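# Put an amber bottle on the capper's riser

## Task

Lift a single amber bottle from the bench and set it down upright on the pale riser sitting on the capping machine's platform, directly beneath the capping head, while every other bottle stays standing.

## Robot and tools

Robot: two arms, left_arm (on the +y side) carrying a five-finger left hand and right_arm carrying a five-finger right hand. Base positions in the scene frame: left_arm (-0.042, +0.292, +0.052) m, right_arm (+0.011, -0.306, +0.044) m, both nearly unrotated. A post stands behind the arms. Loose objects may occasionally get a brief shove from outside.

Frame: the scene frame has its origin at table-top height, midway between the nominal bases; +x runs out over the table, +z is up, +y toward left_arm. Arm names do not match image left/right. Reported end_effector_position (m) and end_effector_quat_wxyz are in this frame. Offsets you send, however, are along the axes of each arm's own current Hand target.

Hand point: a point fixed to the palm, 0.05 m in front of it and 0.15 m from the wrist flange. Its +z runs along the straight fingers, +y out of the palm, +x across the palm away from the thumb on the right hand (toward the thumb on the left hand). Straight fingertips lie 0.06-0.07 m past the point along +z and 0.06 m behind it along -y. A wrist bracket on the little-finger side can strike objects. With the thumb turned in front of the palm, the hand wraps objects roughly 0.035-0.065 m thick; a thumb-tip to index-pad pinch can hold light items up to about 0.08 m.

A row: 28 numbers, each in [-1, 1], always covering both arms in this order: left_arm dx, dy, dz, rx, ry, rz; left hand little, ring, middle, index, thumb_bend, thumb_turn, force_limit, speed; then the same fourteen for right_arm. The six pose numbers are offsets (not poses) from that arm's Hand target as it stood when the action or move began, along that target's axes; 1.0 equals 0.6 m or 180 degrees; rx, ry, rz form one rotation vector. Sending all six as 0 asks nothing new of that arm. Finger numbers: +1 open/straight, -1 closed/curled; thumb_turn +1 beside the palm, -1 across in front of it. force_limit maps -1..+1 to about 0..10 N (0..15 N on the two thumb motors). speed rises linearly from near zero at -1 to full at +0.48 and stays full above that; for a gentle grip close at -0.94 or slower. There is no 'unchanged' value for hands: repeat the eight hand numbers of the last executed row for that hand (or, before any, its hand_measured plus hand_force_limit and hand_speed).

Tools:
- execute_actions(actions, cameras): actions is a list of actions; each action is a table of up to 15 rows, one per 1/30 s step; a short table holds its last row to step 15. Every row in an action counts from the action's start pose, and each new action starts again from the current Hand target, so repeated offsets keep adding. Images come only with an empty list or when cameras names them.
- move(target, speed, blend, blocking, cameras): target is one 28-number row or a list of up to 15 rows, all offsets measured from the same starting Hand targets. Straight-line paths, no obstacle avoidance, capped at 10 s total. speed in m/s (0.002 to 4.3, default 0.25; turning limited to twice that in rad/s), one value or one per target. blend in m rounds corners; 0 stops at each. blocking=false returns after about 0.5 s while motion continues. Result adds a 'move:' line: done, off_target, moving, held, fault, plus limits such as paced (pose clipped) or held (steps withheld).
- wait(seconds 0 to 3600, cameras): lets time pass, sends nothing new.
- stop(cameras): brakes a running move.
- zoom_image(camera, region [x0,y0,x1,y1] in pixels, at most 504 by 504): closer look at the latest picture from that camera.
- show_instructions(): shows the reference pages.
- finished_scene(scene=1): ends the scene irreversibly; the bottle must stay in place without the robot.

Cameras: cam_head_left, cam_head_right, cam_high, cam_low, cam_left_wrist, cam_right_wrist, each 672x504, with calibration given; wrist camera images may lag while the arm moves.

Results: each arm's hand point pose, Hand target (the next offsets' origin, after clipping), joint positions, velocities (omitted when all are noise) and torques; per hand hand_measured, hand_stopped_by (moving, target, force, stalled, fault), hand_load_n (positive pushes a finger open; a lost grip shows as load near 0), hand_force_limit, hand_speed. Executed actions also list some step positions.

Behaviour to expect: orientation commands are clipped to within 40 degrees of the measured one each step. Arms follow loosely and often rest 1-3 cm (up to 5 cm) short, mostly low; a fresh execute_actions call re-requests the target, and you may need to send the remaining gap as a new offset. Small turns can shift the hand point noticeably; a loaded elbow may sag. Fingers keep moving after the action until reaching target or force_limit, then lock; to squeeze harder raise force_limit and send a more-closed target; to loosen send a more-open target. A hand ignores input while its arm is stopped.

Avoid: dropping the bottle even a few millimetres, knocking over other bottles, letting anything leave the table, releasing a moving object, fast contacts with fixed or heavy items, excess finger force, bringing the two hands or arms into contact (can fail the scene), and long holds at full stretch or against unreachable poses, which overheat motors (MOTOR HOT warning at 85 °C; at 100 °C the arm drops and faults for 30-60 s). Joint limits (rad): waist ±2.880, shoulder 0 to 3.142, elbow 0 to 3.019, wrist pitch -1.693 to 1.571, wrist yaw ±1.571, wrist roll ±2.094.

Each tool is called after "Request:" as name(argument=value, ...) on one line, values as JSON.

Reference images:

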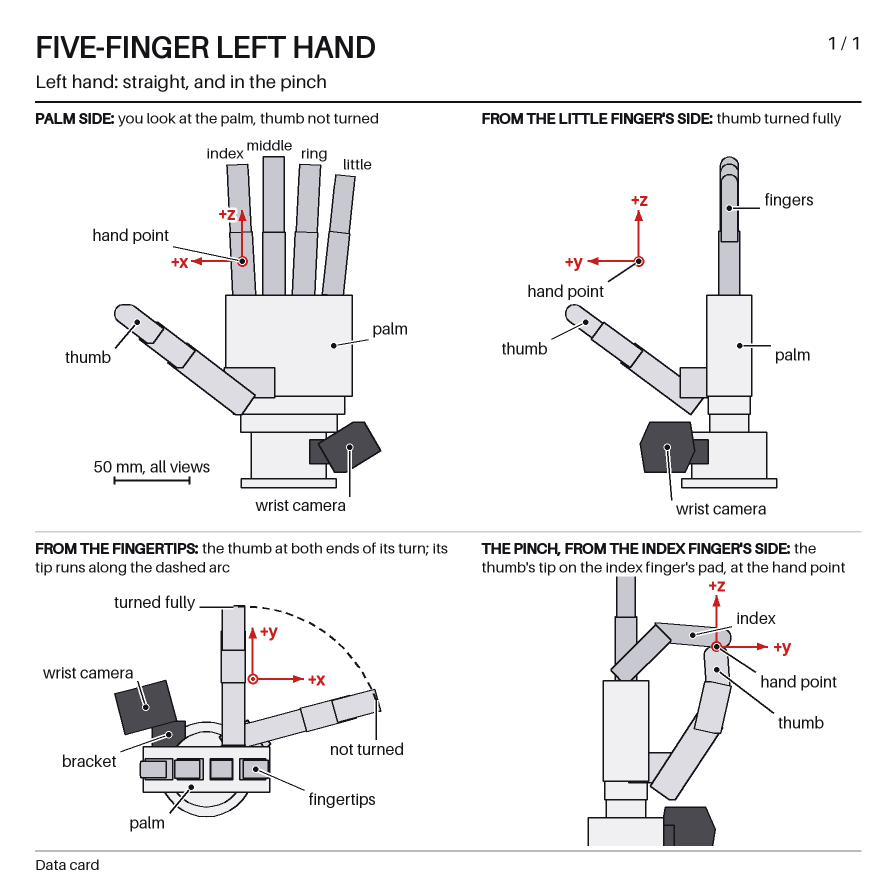

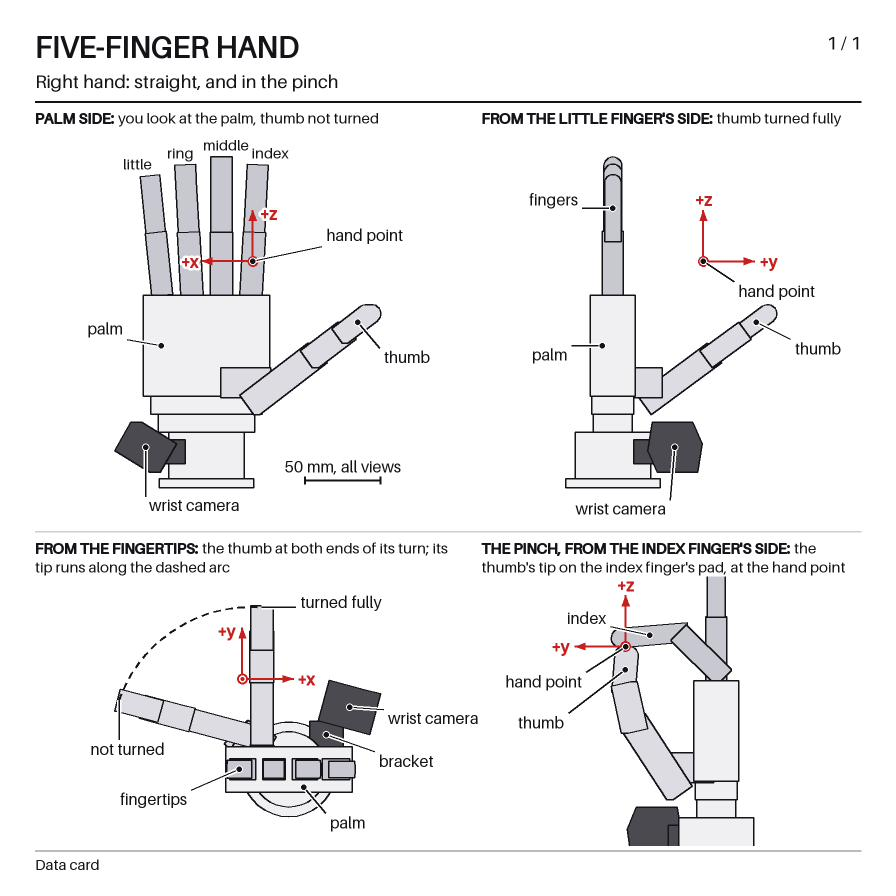

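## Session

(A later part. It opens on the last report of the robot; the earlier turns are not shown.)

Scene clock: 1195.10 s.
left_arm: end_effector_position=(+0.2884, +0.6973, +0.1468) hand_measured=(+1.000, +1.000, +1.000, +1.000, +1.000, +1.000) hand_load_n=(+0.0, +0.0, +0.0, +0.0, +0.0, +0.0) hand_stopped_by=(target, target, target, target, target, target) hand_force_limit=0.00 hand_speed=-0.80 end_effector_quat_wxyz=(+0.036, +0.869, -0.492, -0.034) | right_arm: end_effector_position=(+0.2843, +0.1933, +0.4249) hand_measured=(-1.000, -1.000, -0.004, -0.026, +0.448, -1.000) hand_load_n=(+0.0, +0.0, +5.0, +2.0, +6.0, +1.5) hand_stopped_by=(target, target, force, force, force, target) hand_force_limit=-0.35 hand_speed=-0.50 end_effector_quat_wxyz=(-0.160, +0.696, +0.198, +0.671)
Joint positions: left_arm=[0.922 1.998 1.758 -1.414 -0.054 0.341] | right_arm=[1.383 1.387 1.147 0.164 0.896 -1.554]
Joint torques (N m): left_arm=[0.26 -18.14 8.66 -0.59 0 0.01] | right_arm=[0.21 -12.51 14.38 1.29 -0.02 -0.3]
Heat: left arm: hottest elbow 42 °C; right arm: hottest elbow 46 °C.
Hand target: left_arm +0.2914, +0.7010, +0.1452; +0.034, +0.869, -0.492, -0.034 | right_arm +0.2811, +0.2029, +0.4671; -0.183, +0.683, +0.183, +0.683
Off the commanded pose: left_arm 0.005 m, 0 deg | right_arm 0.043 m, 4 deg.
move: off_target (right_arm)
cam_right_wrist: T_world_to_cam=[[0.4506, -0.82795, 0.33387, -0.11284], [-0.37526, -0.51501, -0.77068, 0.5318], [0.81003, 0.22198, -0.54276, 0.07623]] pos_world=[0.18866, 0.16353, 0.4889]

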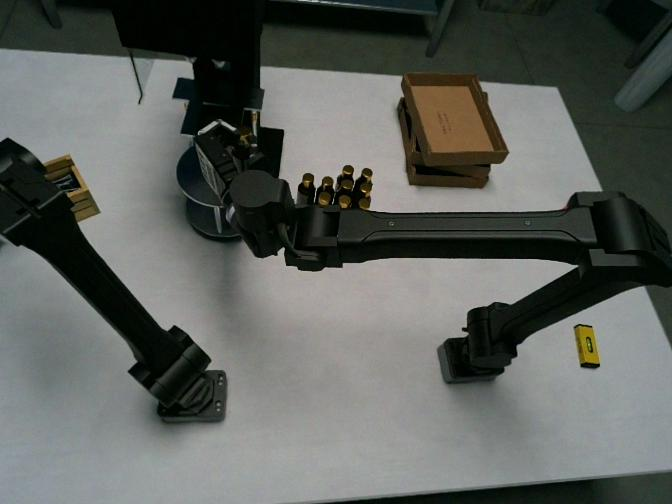

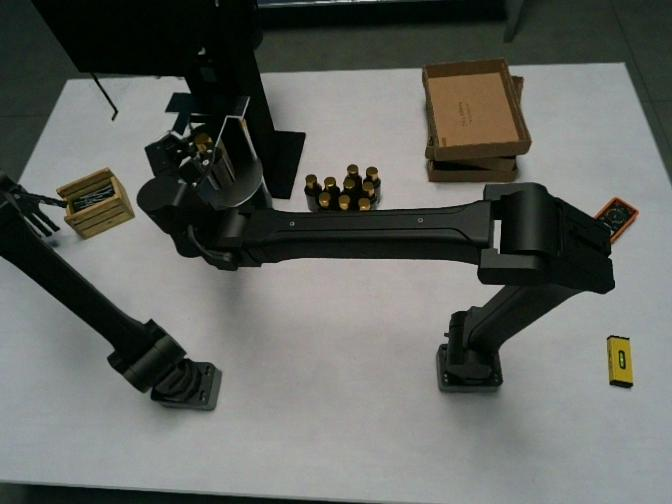

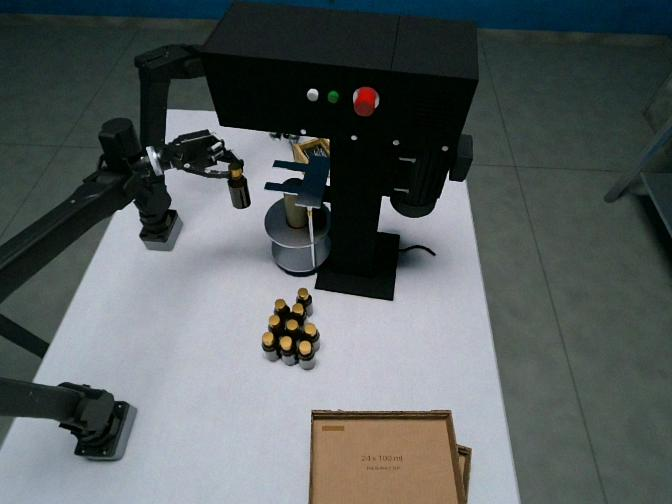

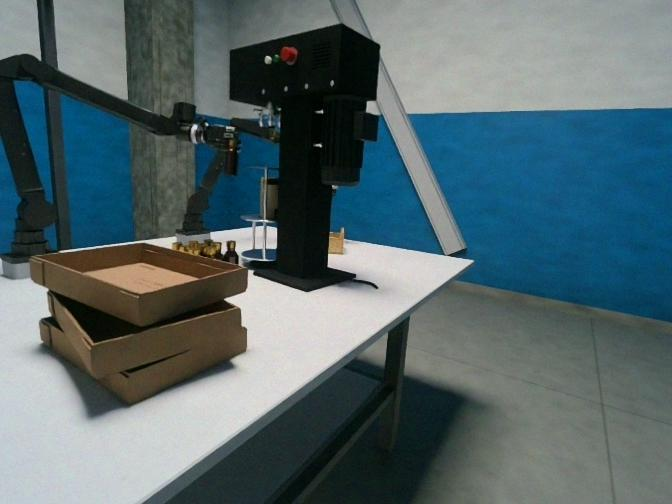

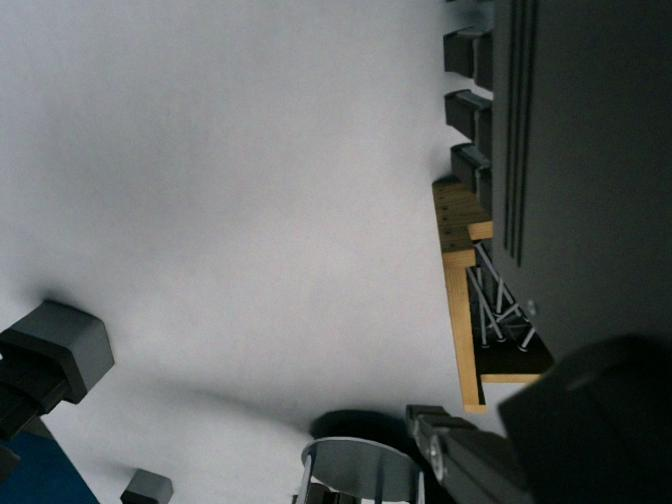

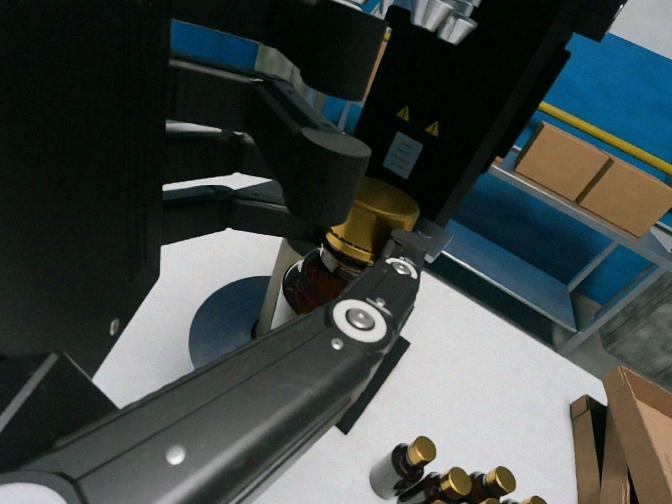

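Request:
zoom_image(camera="cam_head_left", region=[170, 80, 300, 210])

Request:
zoom_image(camera="cam_head_right", region=[130, 80, 260, 210])

Request:
zoom_image(camera="cam_high", region=[150, 110, 340, 280])

Request:
zoom_image(camera="cam_low", region=[180, 90, 310, 220])

Scaled by 3.877 from the camera's image (finer frame: 960x720).

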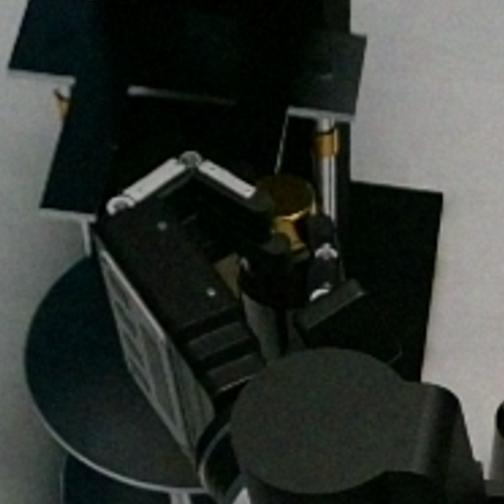

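Scaled by 3.877 from the camera's image (finer frame: 960x720).

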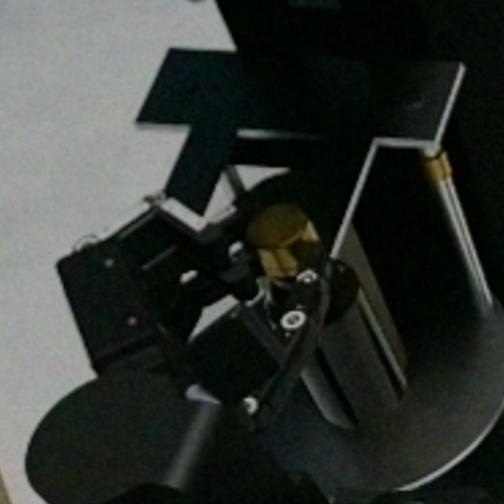

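Scaled by 2.653 from the camera's image (finer frame: 960x720).

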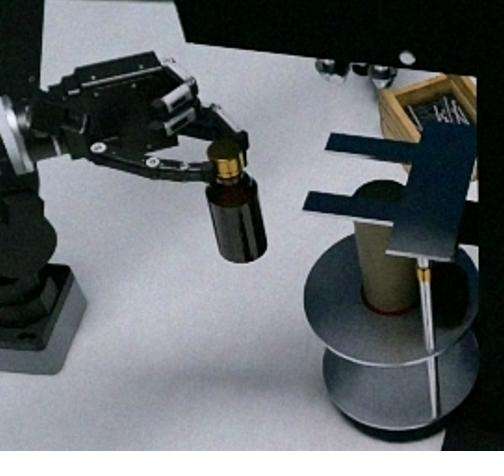

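Scaled by 3.877 from the camera's image (finer frame: 960x720).

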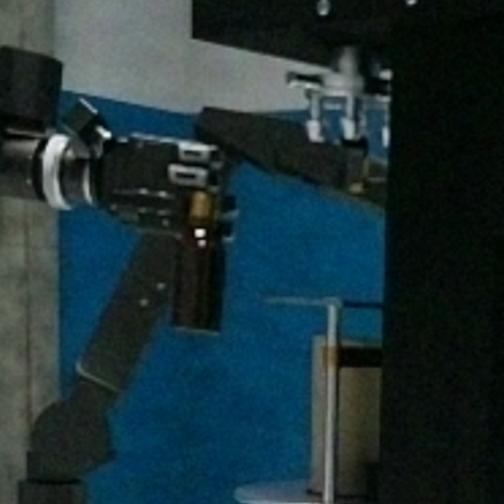

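Request:
move(target=[0,0,0,0,0,0,1,1,1,1,1,1,0,-0.8,0.0083,-0.0887,0.0889,0,0.0124,0.0138,-1,-1,-0.3,-0.3,0.05,-1,-0.35,-0.5], speed=0.05, cameras=["all"])

Request:
zoom_image(camera="cam_head_left", region=[170, 80, 270, 180])

Request:
zoom_image(camera="cam_head_right", region=[140, 80, 240, 180])

Request:
zoom_image(camera="cam_high", region=[200, 130, 320, 250])

Request:
zoom_image(camera="cam_low", region=[210, 110, 310, 210])

Scene clock: 1232.00 s.
left_arm: end_effector_position=(+0.2884, +0.6973, +0.1468) hand_measured=(+1.000, +1.000, +1.000, +1.000, +1.000, +1.000) hand_load_n=(+0.0, +0.0, +0.0, +0.0, +0.0, +0.0) hand_stopped_by=(target, target, target, target, target, target) hand_force_limit=0.00 hand_speed=-0.80 end_effector_quat_wxyz=(+0.036, +0.869, -0.492, -0.034) | right_arm: end_effector_position=(+0.2952, +0.2672, +0.4266) hand_measured=(-1.000, -1.000, -0.004, -0.026, +0.448, -1.000) hand_load_n=(+0.0, +0.5, +5.0, +1.5, +6.0, +1.5) hand_stopped_by=(target, target, force, force, force, target) hand_force_limit=-0.35 hand_speed=-0.50 end_effector_quat_wxyz=(-0.176, +0.690, +0.193, +0.675)
Joint positions: left_arm=[0.922 1.998 1.758 -1.414 -0.054 0.341] | right_arm=[1.383 1.57 1.337 0.19 0.881 -1.554]
Joint torques (N m): left_arm=[0.26 -18.08 8.66 -0.61 0 0.01] | right_arm=[-0.15 -15.38 14.68 2.48 -0.09 -0.38]
Heat: left arm: hottest elbow 42 °C; right arm: hottest elbow 46 °C.
Hand target: left_arm +0.2914, +0.7010, +0.1452; +0.034, +0.869, -0.492, -0.034 | right_arm +0.3007, +0.2756, +0.4721; -0.201, +0.674, +0.164, +0.692
Off the commanded pose: left_arm 0.005 m, 0 deg | right_arm 0.047 m, 5 deg.
move: off_target (right_arm)
cam_right_wrist: T_world_to_cam=[[0.46115, -0.83214, 0.30805, -0.04804], [-0.36439, -0.49414, -0.78933, 0.57447], [0.80905, 0.25174, -0.5311, 0.03922]] pos_world=[0.19975, 0.23402, 0.48907]

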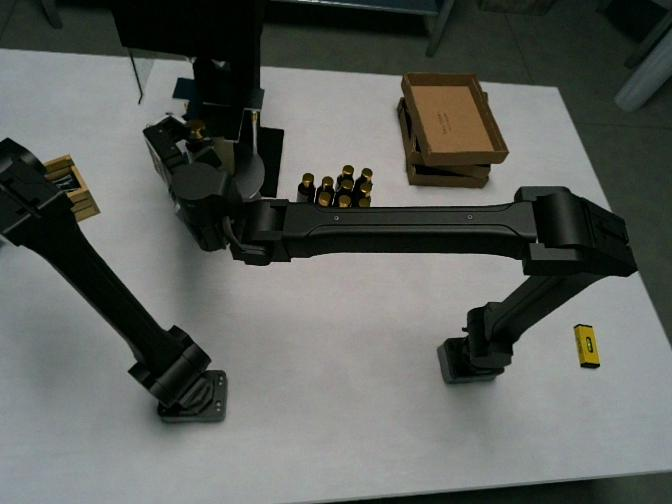

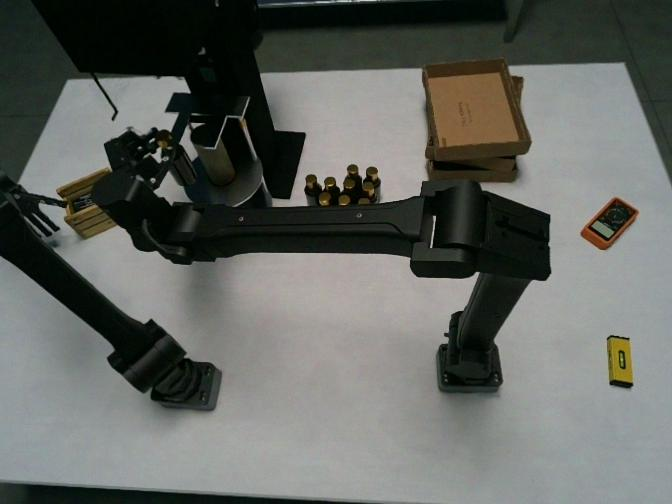

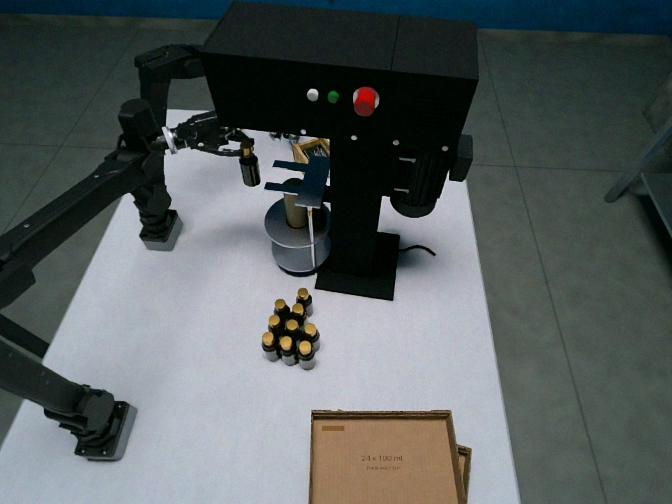

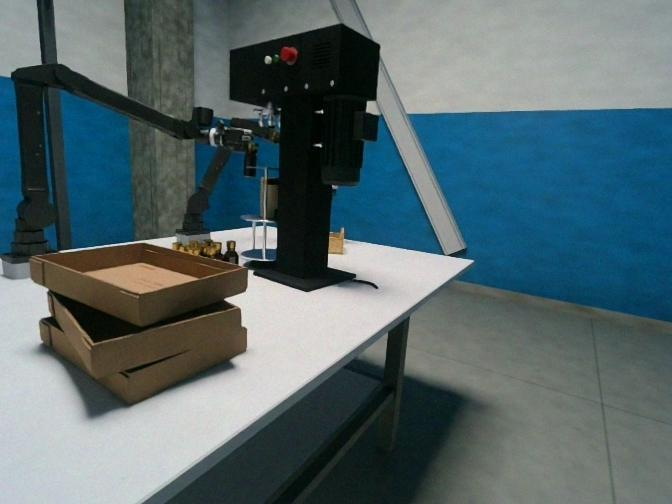

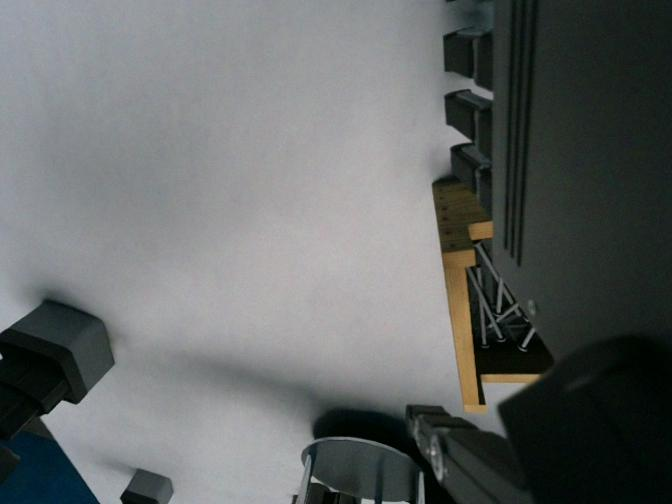

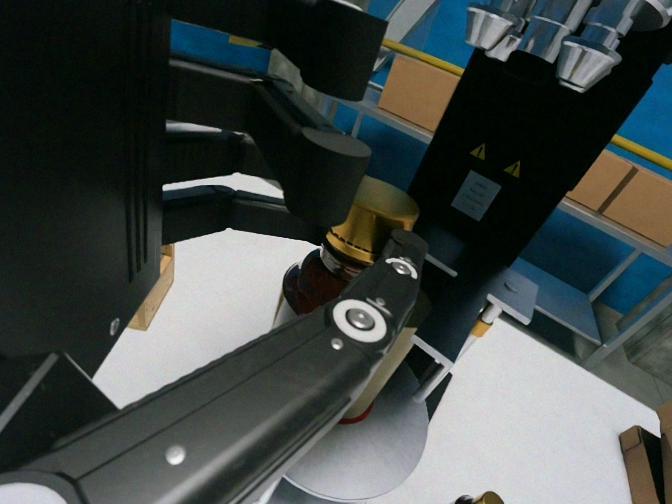

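Scaled by 5.040 from the camera's image (finer frame: 960x720).

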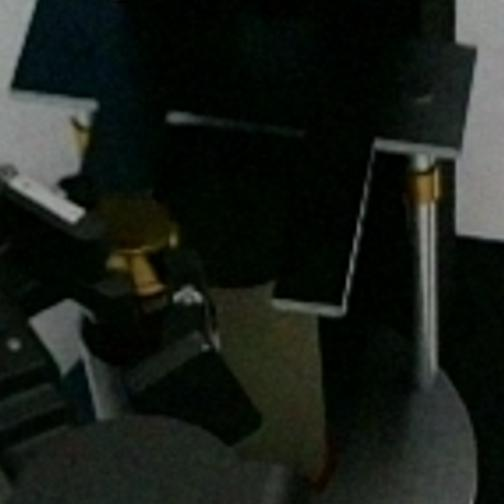

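Scaled by 5.040 from the camera's image (finer frame: 960x720).

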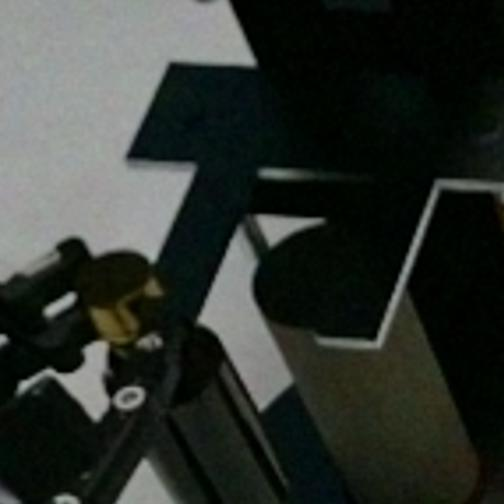

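Scaled by 4.200 from the camera's image (finer frame: 960x720).

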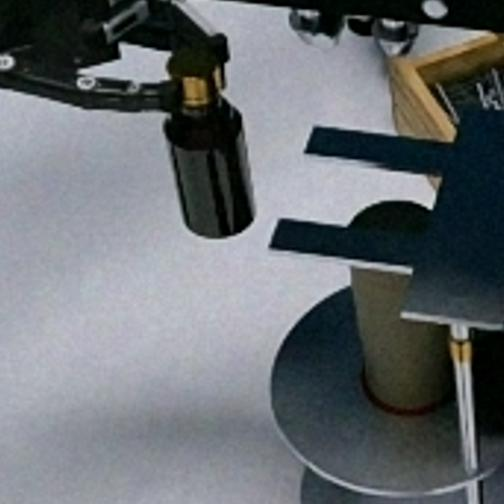

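Scaled by 5.040 from the camera's image (finer frame: 960x720).

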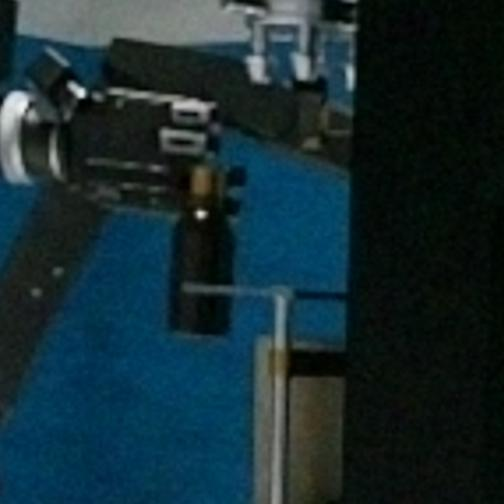

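Request:
zoom_image(camera="cam_right_wrist", region=[380, 0, 672, 200])

Request:
zoom_image(camera="cam_low", region=[240, 90, 300, 150])

Request:
zoom_image(camera="cam_right_wrist", region=[160, 0, 480, 300])

Scaled by 1.726 from the camera's image (finer frame: 960x720).

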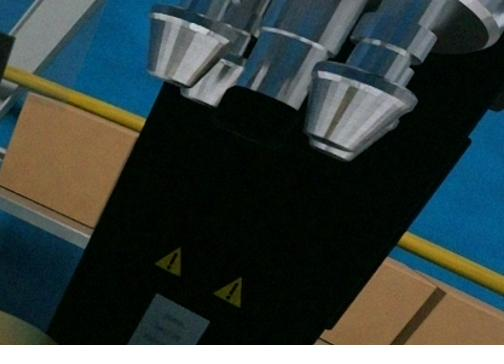

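Scaled by 8.400 from the camera's image (finer frame: 960x720).

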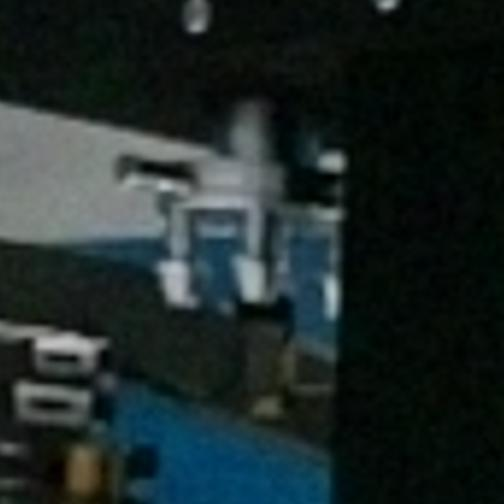

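Scaled by 1.575 from the camera's image (finer frame: 960x720).

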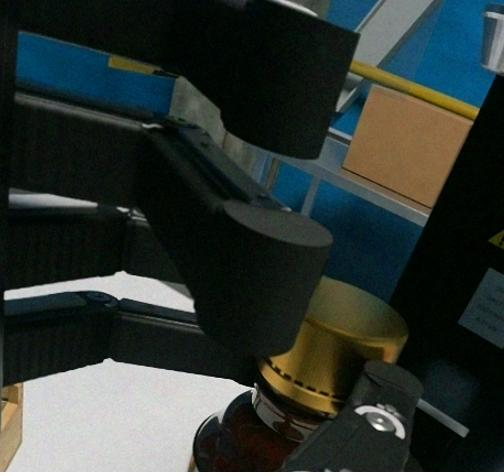

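Request:
move(target=[0,0,0,0,0,0,1,1,1,1,1,1,0,-0.8,0.0165,0.0252,0.0345,0,0.0056,0.006,-1,-1,-0.3,-0.3,0.05,-1,-0.35,-0.5], speed=0.04, cameras=["cam_head_left","cam_head_right","cam_high","cam_low","cam_right_wrist"])

Request:
zoom_image(camera="cam_head_left", region=[170, 80, 270, 180])

Request:
zoom_image(camera="cam_head_right", region=[140, 80, 240, 180])

Request:
zoom_image(camera="cam_high", region=[220, 130, 320, 230])

Request:
zoom_image(camera="cam_low", region=[230, 110, 310, 190])

Scene clock: 1329.03 s.
left_arm: end_effector_position=(+0.2884, +0.6973, +0.1468) hand_measured=(+1.000, +1.000, +1.000, +1.000, +1.000, +1.000) hand_load_n=(+0.0, -0.5, +0.0, +0.0, +0.0, +0.0) hand_stopped_by=(target, target, target, target, target, target) hand_force_limit=0.00 hand_speed=-0.80 end_effector_quat_wxyz=(+0.036, +0.869, -0.492, -0.034) | right_arm: end_effector_position=(+0.3188, +0.2654, +0.4361) hand_measured=(-1.000, -1.000, -0.004, -0.026, +0.448, -1.000) hand_load_n=(+0.0, +0.0, +5.0, +2.0, +6.0, +1.5) hand_stopped_by=(target, target, force, force, force, target) hand_force_limit=-0.35 hand_speed=-0.50 end_effector_quat_wxyz=(-0.185, +0.687, +0.185, +0.678)
Joint positions: left_arm=[0.922 1.998 1.758 -1.414 -0.054 0.341] | right_arm=[1.339 1.57 1.353 0.198 0.836 -1.554]
Joint torques (N m): left_arm=[0.32 -18.14 8.68 -0.61 0 0.01] | right_arm=[-0.97 -15.33 14.63 2.43 -0.19 -0.29]
Heat: left arm: hottest elbow 43 °C; right arm: hottest elbow 51 °C.
Hand target: left_arm +0.2914, +0.7010, +0.1452; +0.034, +0.869, -0.492, -0.034 | right_arm +0.3261, +0.2723, +0.4822; -0.209, +0.669, +0.156, +0.696
Off the commanded pose: left_arm 0.005 m, 0 deg | right_arm 0.047 m, 5 deg.
move: off_target (right_arm)
cam_right_wrist: T_world_to_cam=[[0.4615, -0.83868, 0.2892, -0.05361], [-0.36116, -0.47537, -0.80224, 0.58926], [0.81029, 0.26578, -0.52228, 0.01766]] pos_world=[0.22325, 0.23047, 0.49745]

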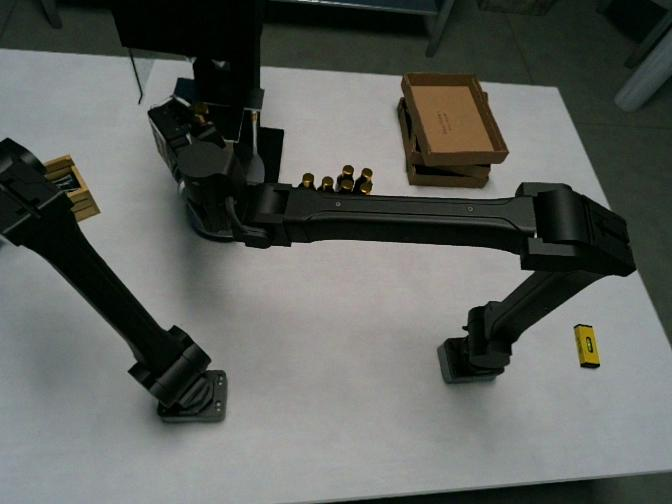

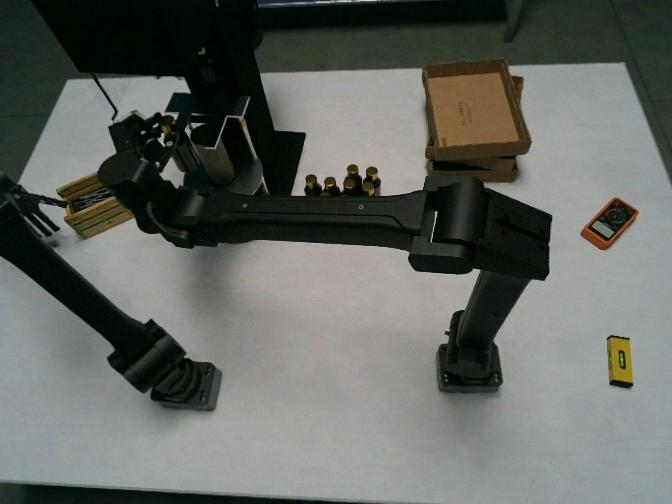

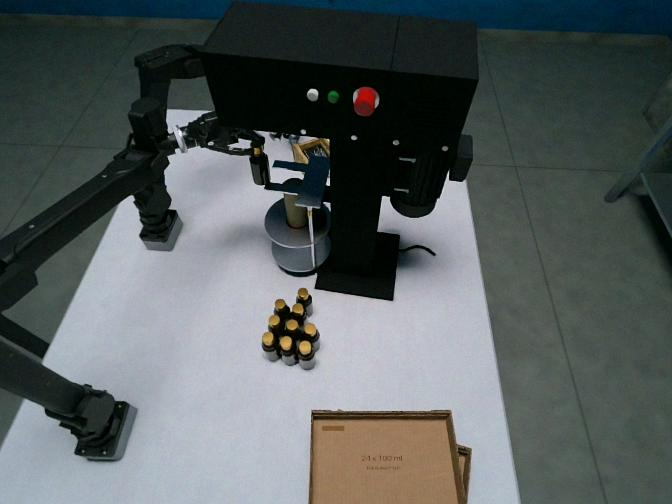

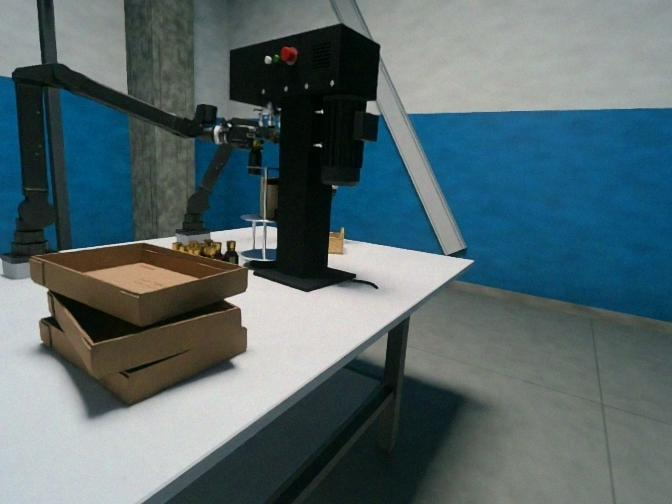

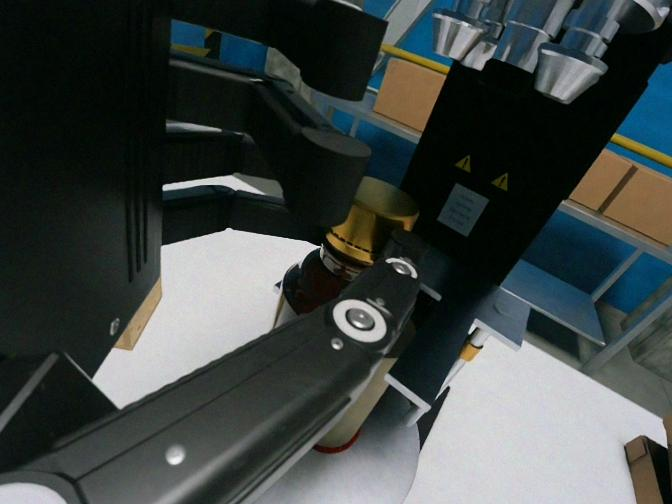

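Scaled by 5.040 from the camera's image (finer frame: 960x720).

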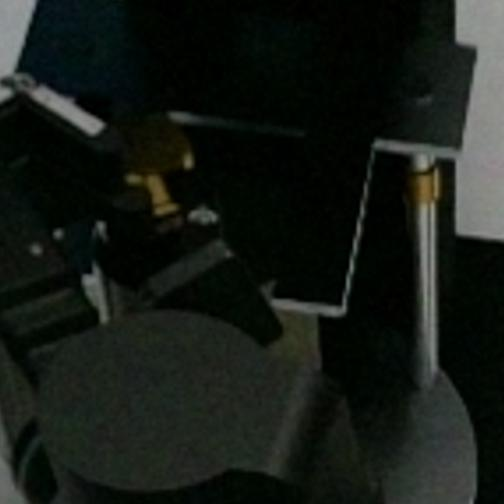

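Scaled by 5.040 from the camera's image (finer frame: 960x720).

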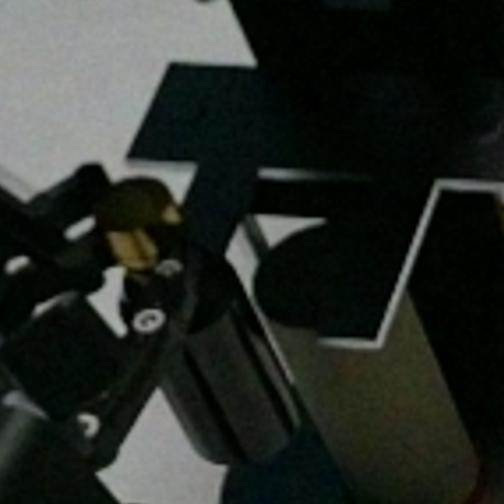

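Scaled by 5.040 from the camera's image (finer frame: 960x720).

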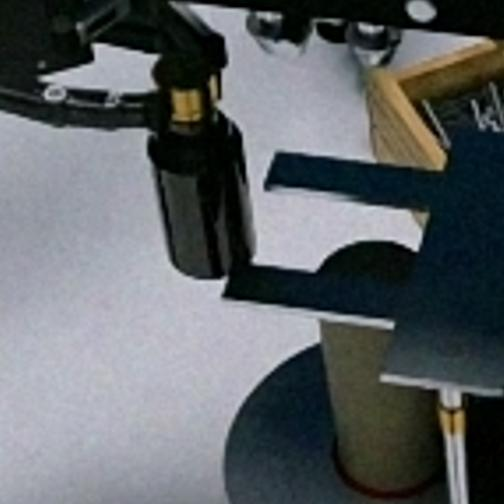

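Scaled by 6.300 from the camera's image (finer frame: 960x720).

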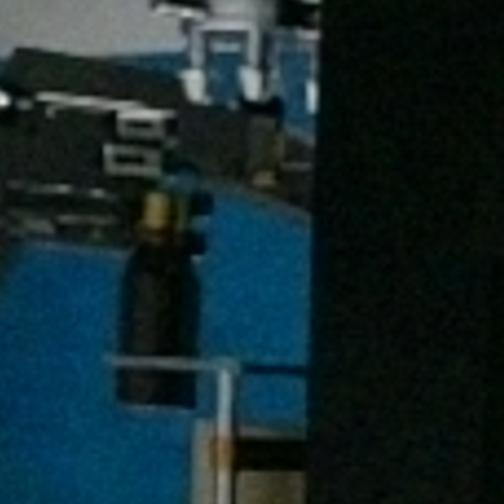

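Request:
zoom_image(camera="cam_right_wrist", region=[240, 230, 460, 450])

Request:
zoom_image(camera="cam_high", region=[240, 130, 310, 200])

Scaled by 2.291 from the camera's image (finer frame: 960x720).

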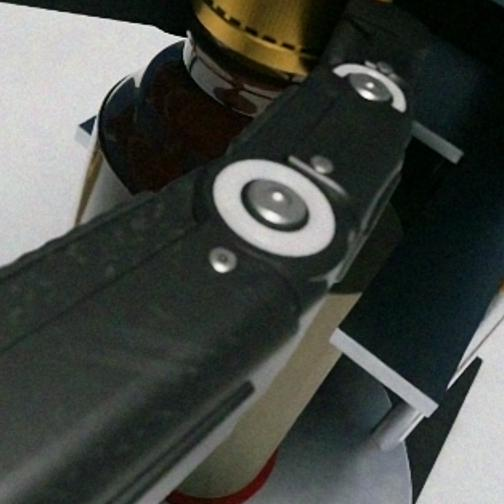

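Scaled by 7.200 from the camera's image (finer frame: 960x720).

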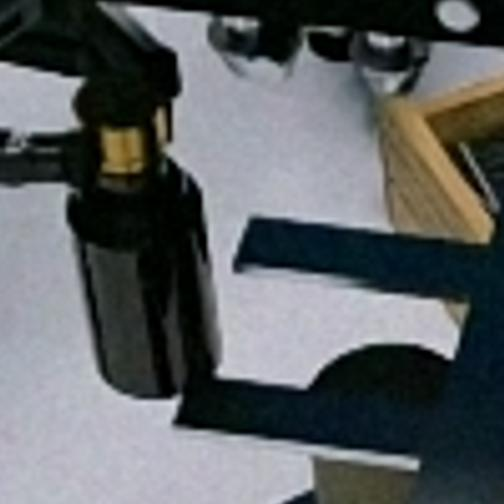

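Request:
move(target=[0,0,0,0,0,0,1,1,1,1,1,1,0,-0.8,0,0.0161,0.0196,0,0,0,-1,-1,-0.3,-0.3,0.05,-1,-0.35,-0.5], speed=0.03, cameras=["cam_head_left","cam_head_right","cam_high","cam_low","cam_right_wrist"])

Request:
zoom_image(camera="cam_head_left", region=[170, 80, 250, 160])

Request:
zoom_image(camera="cam_head_right", region=[150, 80, 230, 160])

Request:
zoom_image(camera="cam_high", region=[240, 130, 310, 200])

Request:
zoom_image(camera="cam_low", region=[230, 110, 310, 190])

Request:
zoom_image(camera="cam_right_wrist", region=[240, 230, 460, 450])

Scene clock: 1452.00 s.
left_arm: end_effector_position=(+0.2884, +0.6973, +0.1468) hand_measured=(+1.000, +1.000, +1.000, +1.000, +1.000, +1.000) hand_load_n=(+0.0, +0.0, +0.0, +0.0, +0.0, +0.0) hand_stopped_by=(target, target, target, target, target, target) hand_force_limit=0.00 hand_speed=-0.80 end_effector_quat_wxyz=(+0.036, +0.869, -0.492, -0.034) | right_arm: end_effector_position=(+0.3332, +0.2622, +0.4360) hand_measured=(-1.000, -1.000, -0.004, -0.026, +0.448, -1.000) hand_load_n=(+0.0, +0.0, +5.0, +1.5, +6.0, +1.5) hand_stopped_by=(target, target, force, force, force, target) hand_force_limit=-0.35 hand_speed=-0.50 end_effector_quat_wxyz=(-0.185, +0.687, +0.185, +0.678)
Joint positions: left_arm=[0.922 1.998 1.758 -1.414 -0.054 0.341] | right_arm=[1.311 1.57 1.353 0.198 0.808 -1.554]
Joint torques (N m): left_arm=[0.26 -18.2 8.68 -0.61 0 0.01] | right_arm=[-0.85 -15.15 14.76 2.13 -0.14 -0.34]
Heat: left arm: hottest elbow 43 °C; right arm: hottest elbow 59 °C.
Hand target: left_arm +0.2914, +0.7010, +0.1452; +0.034, +0.869, -0.492, -0.034 | right_arm +0.3410, +0.2699, +0.4823; -0.209, +0.669, +0.156, +0.696
Off the commanded pose: left_arm 0.005 m, 0 deg | right_arm 0.048 m, 5 deg.
move: off_target (right_arm)
cam_right_wrist: T_world_to_cam=[[0.46196, -0.83852, 0.28893, -0.06279], [-0.36141, -0.47548, -0.80206, 0.59287], [0.80992, 0.26609, -0.5227, 0.00707]] pos_world=[0.23755, 0.22737, 0.49735]

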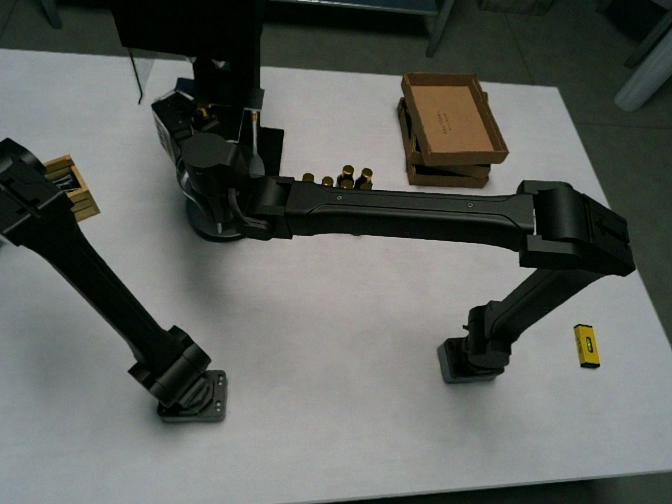

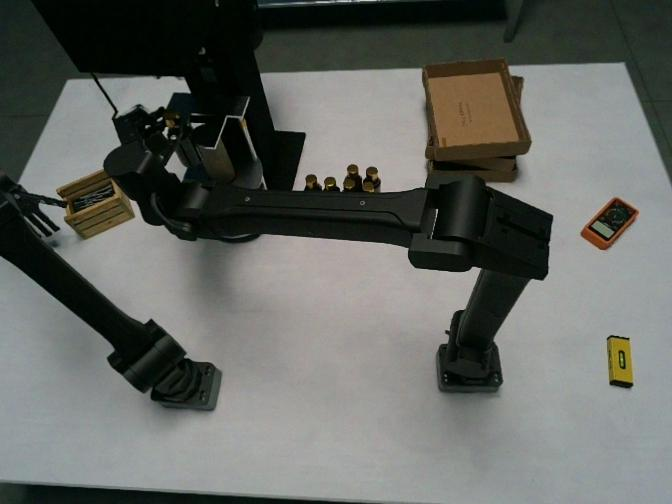

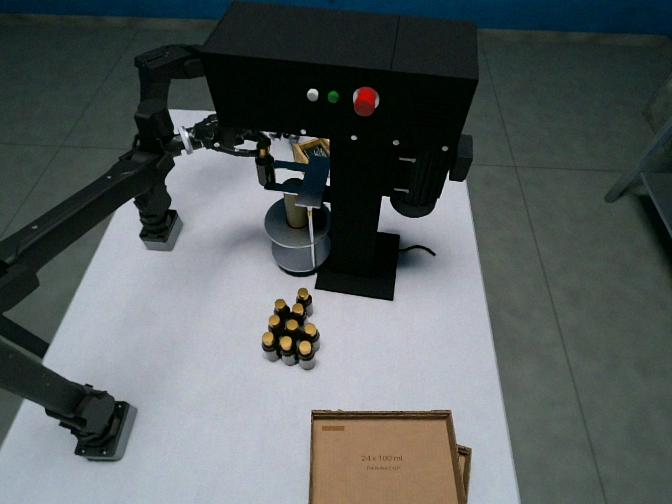

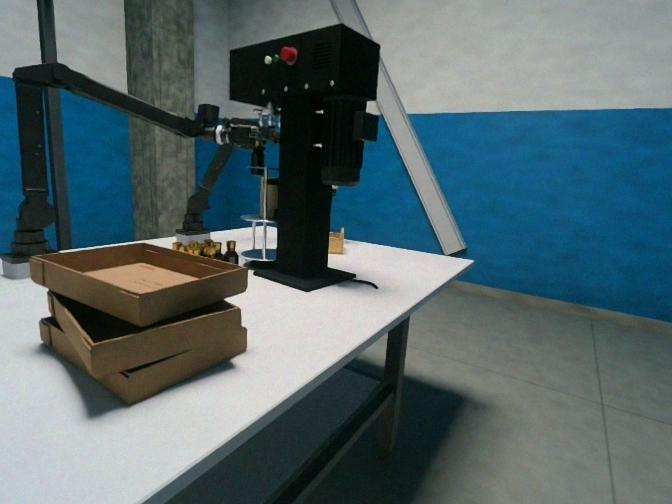

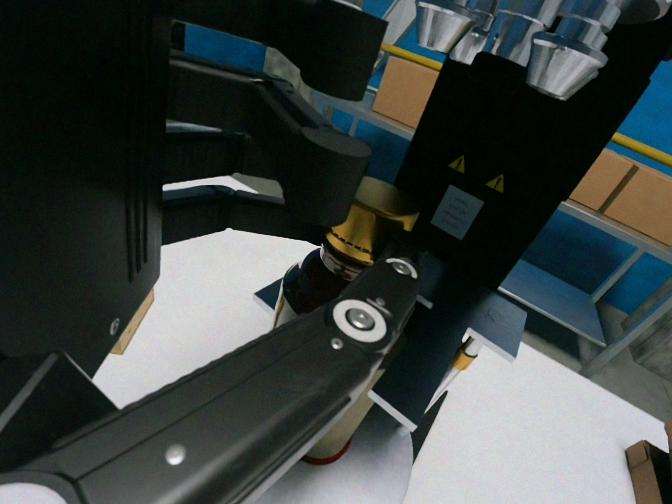

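Scaled by 6.300 from the camera's image (finer frame: 960x720).

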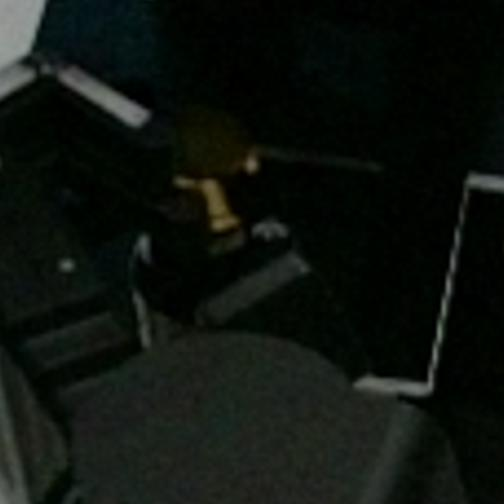

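Scaled by 6.300 from the camera's image (finer frame: 960x720).

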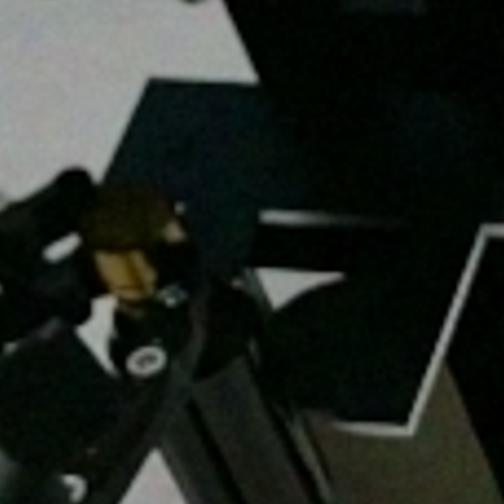

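Scaled by 7.200 from the camera's image (finer frame: 960x720).

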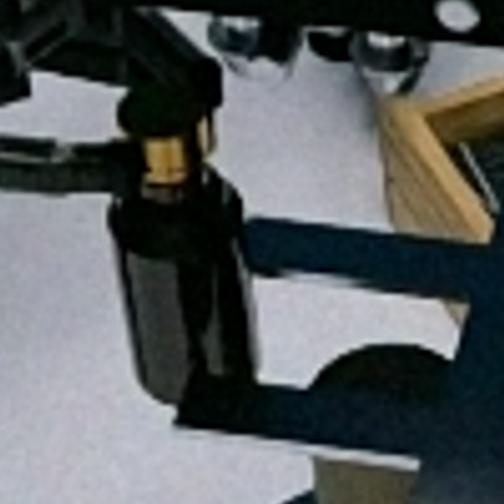

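Scaled by 6.300 from the camera's image (finer frame: 960x720).

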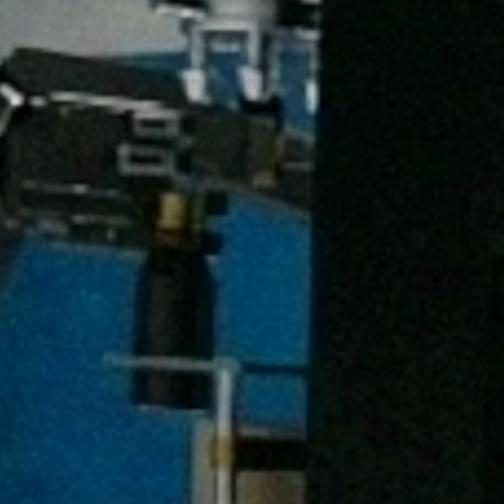

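Scaled by 2.291 from the camera's image (finer frame: 960x720).

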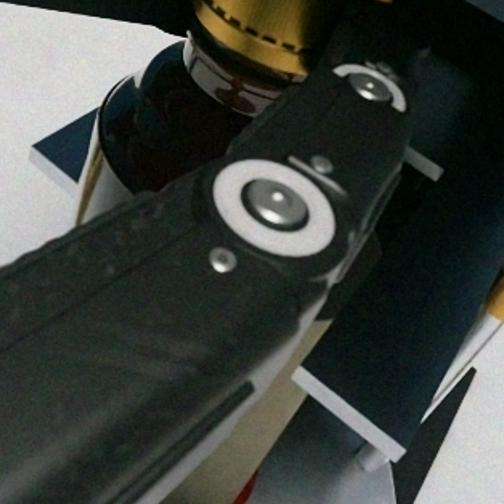

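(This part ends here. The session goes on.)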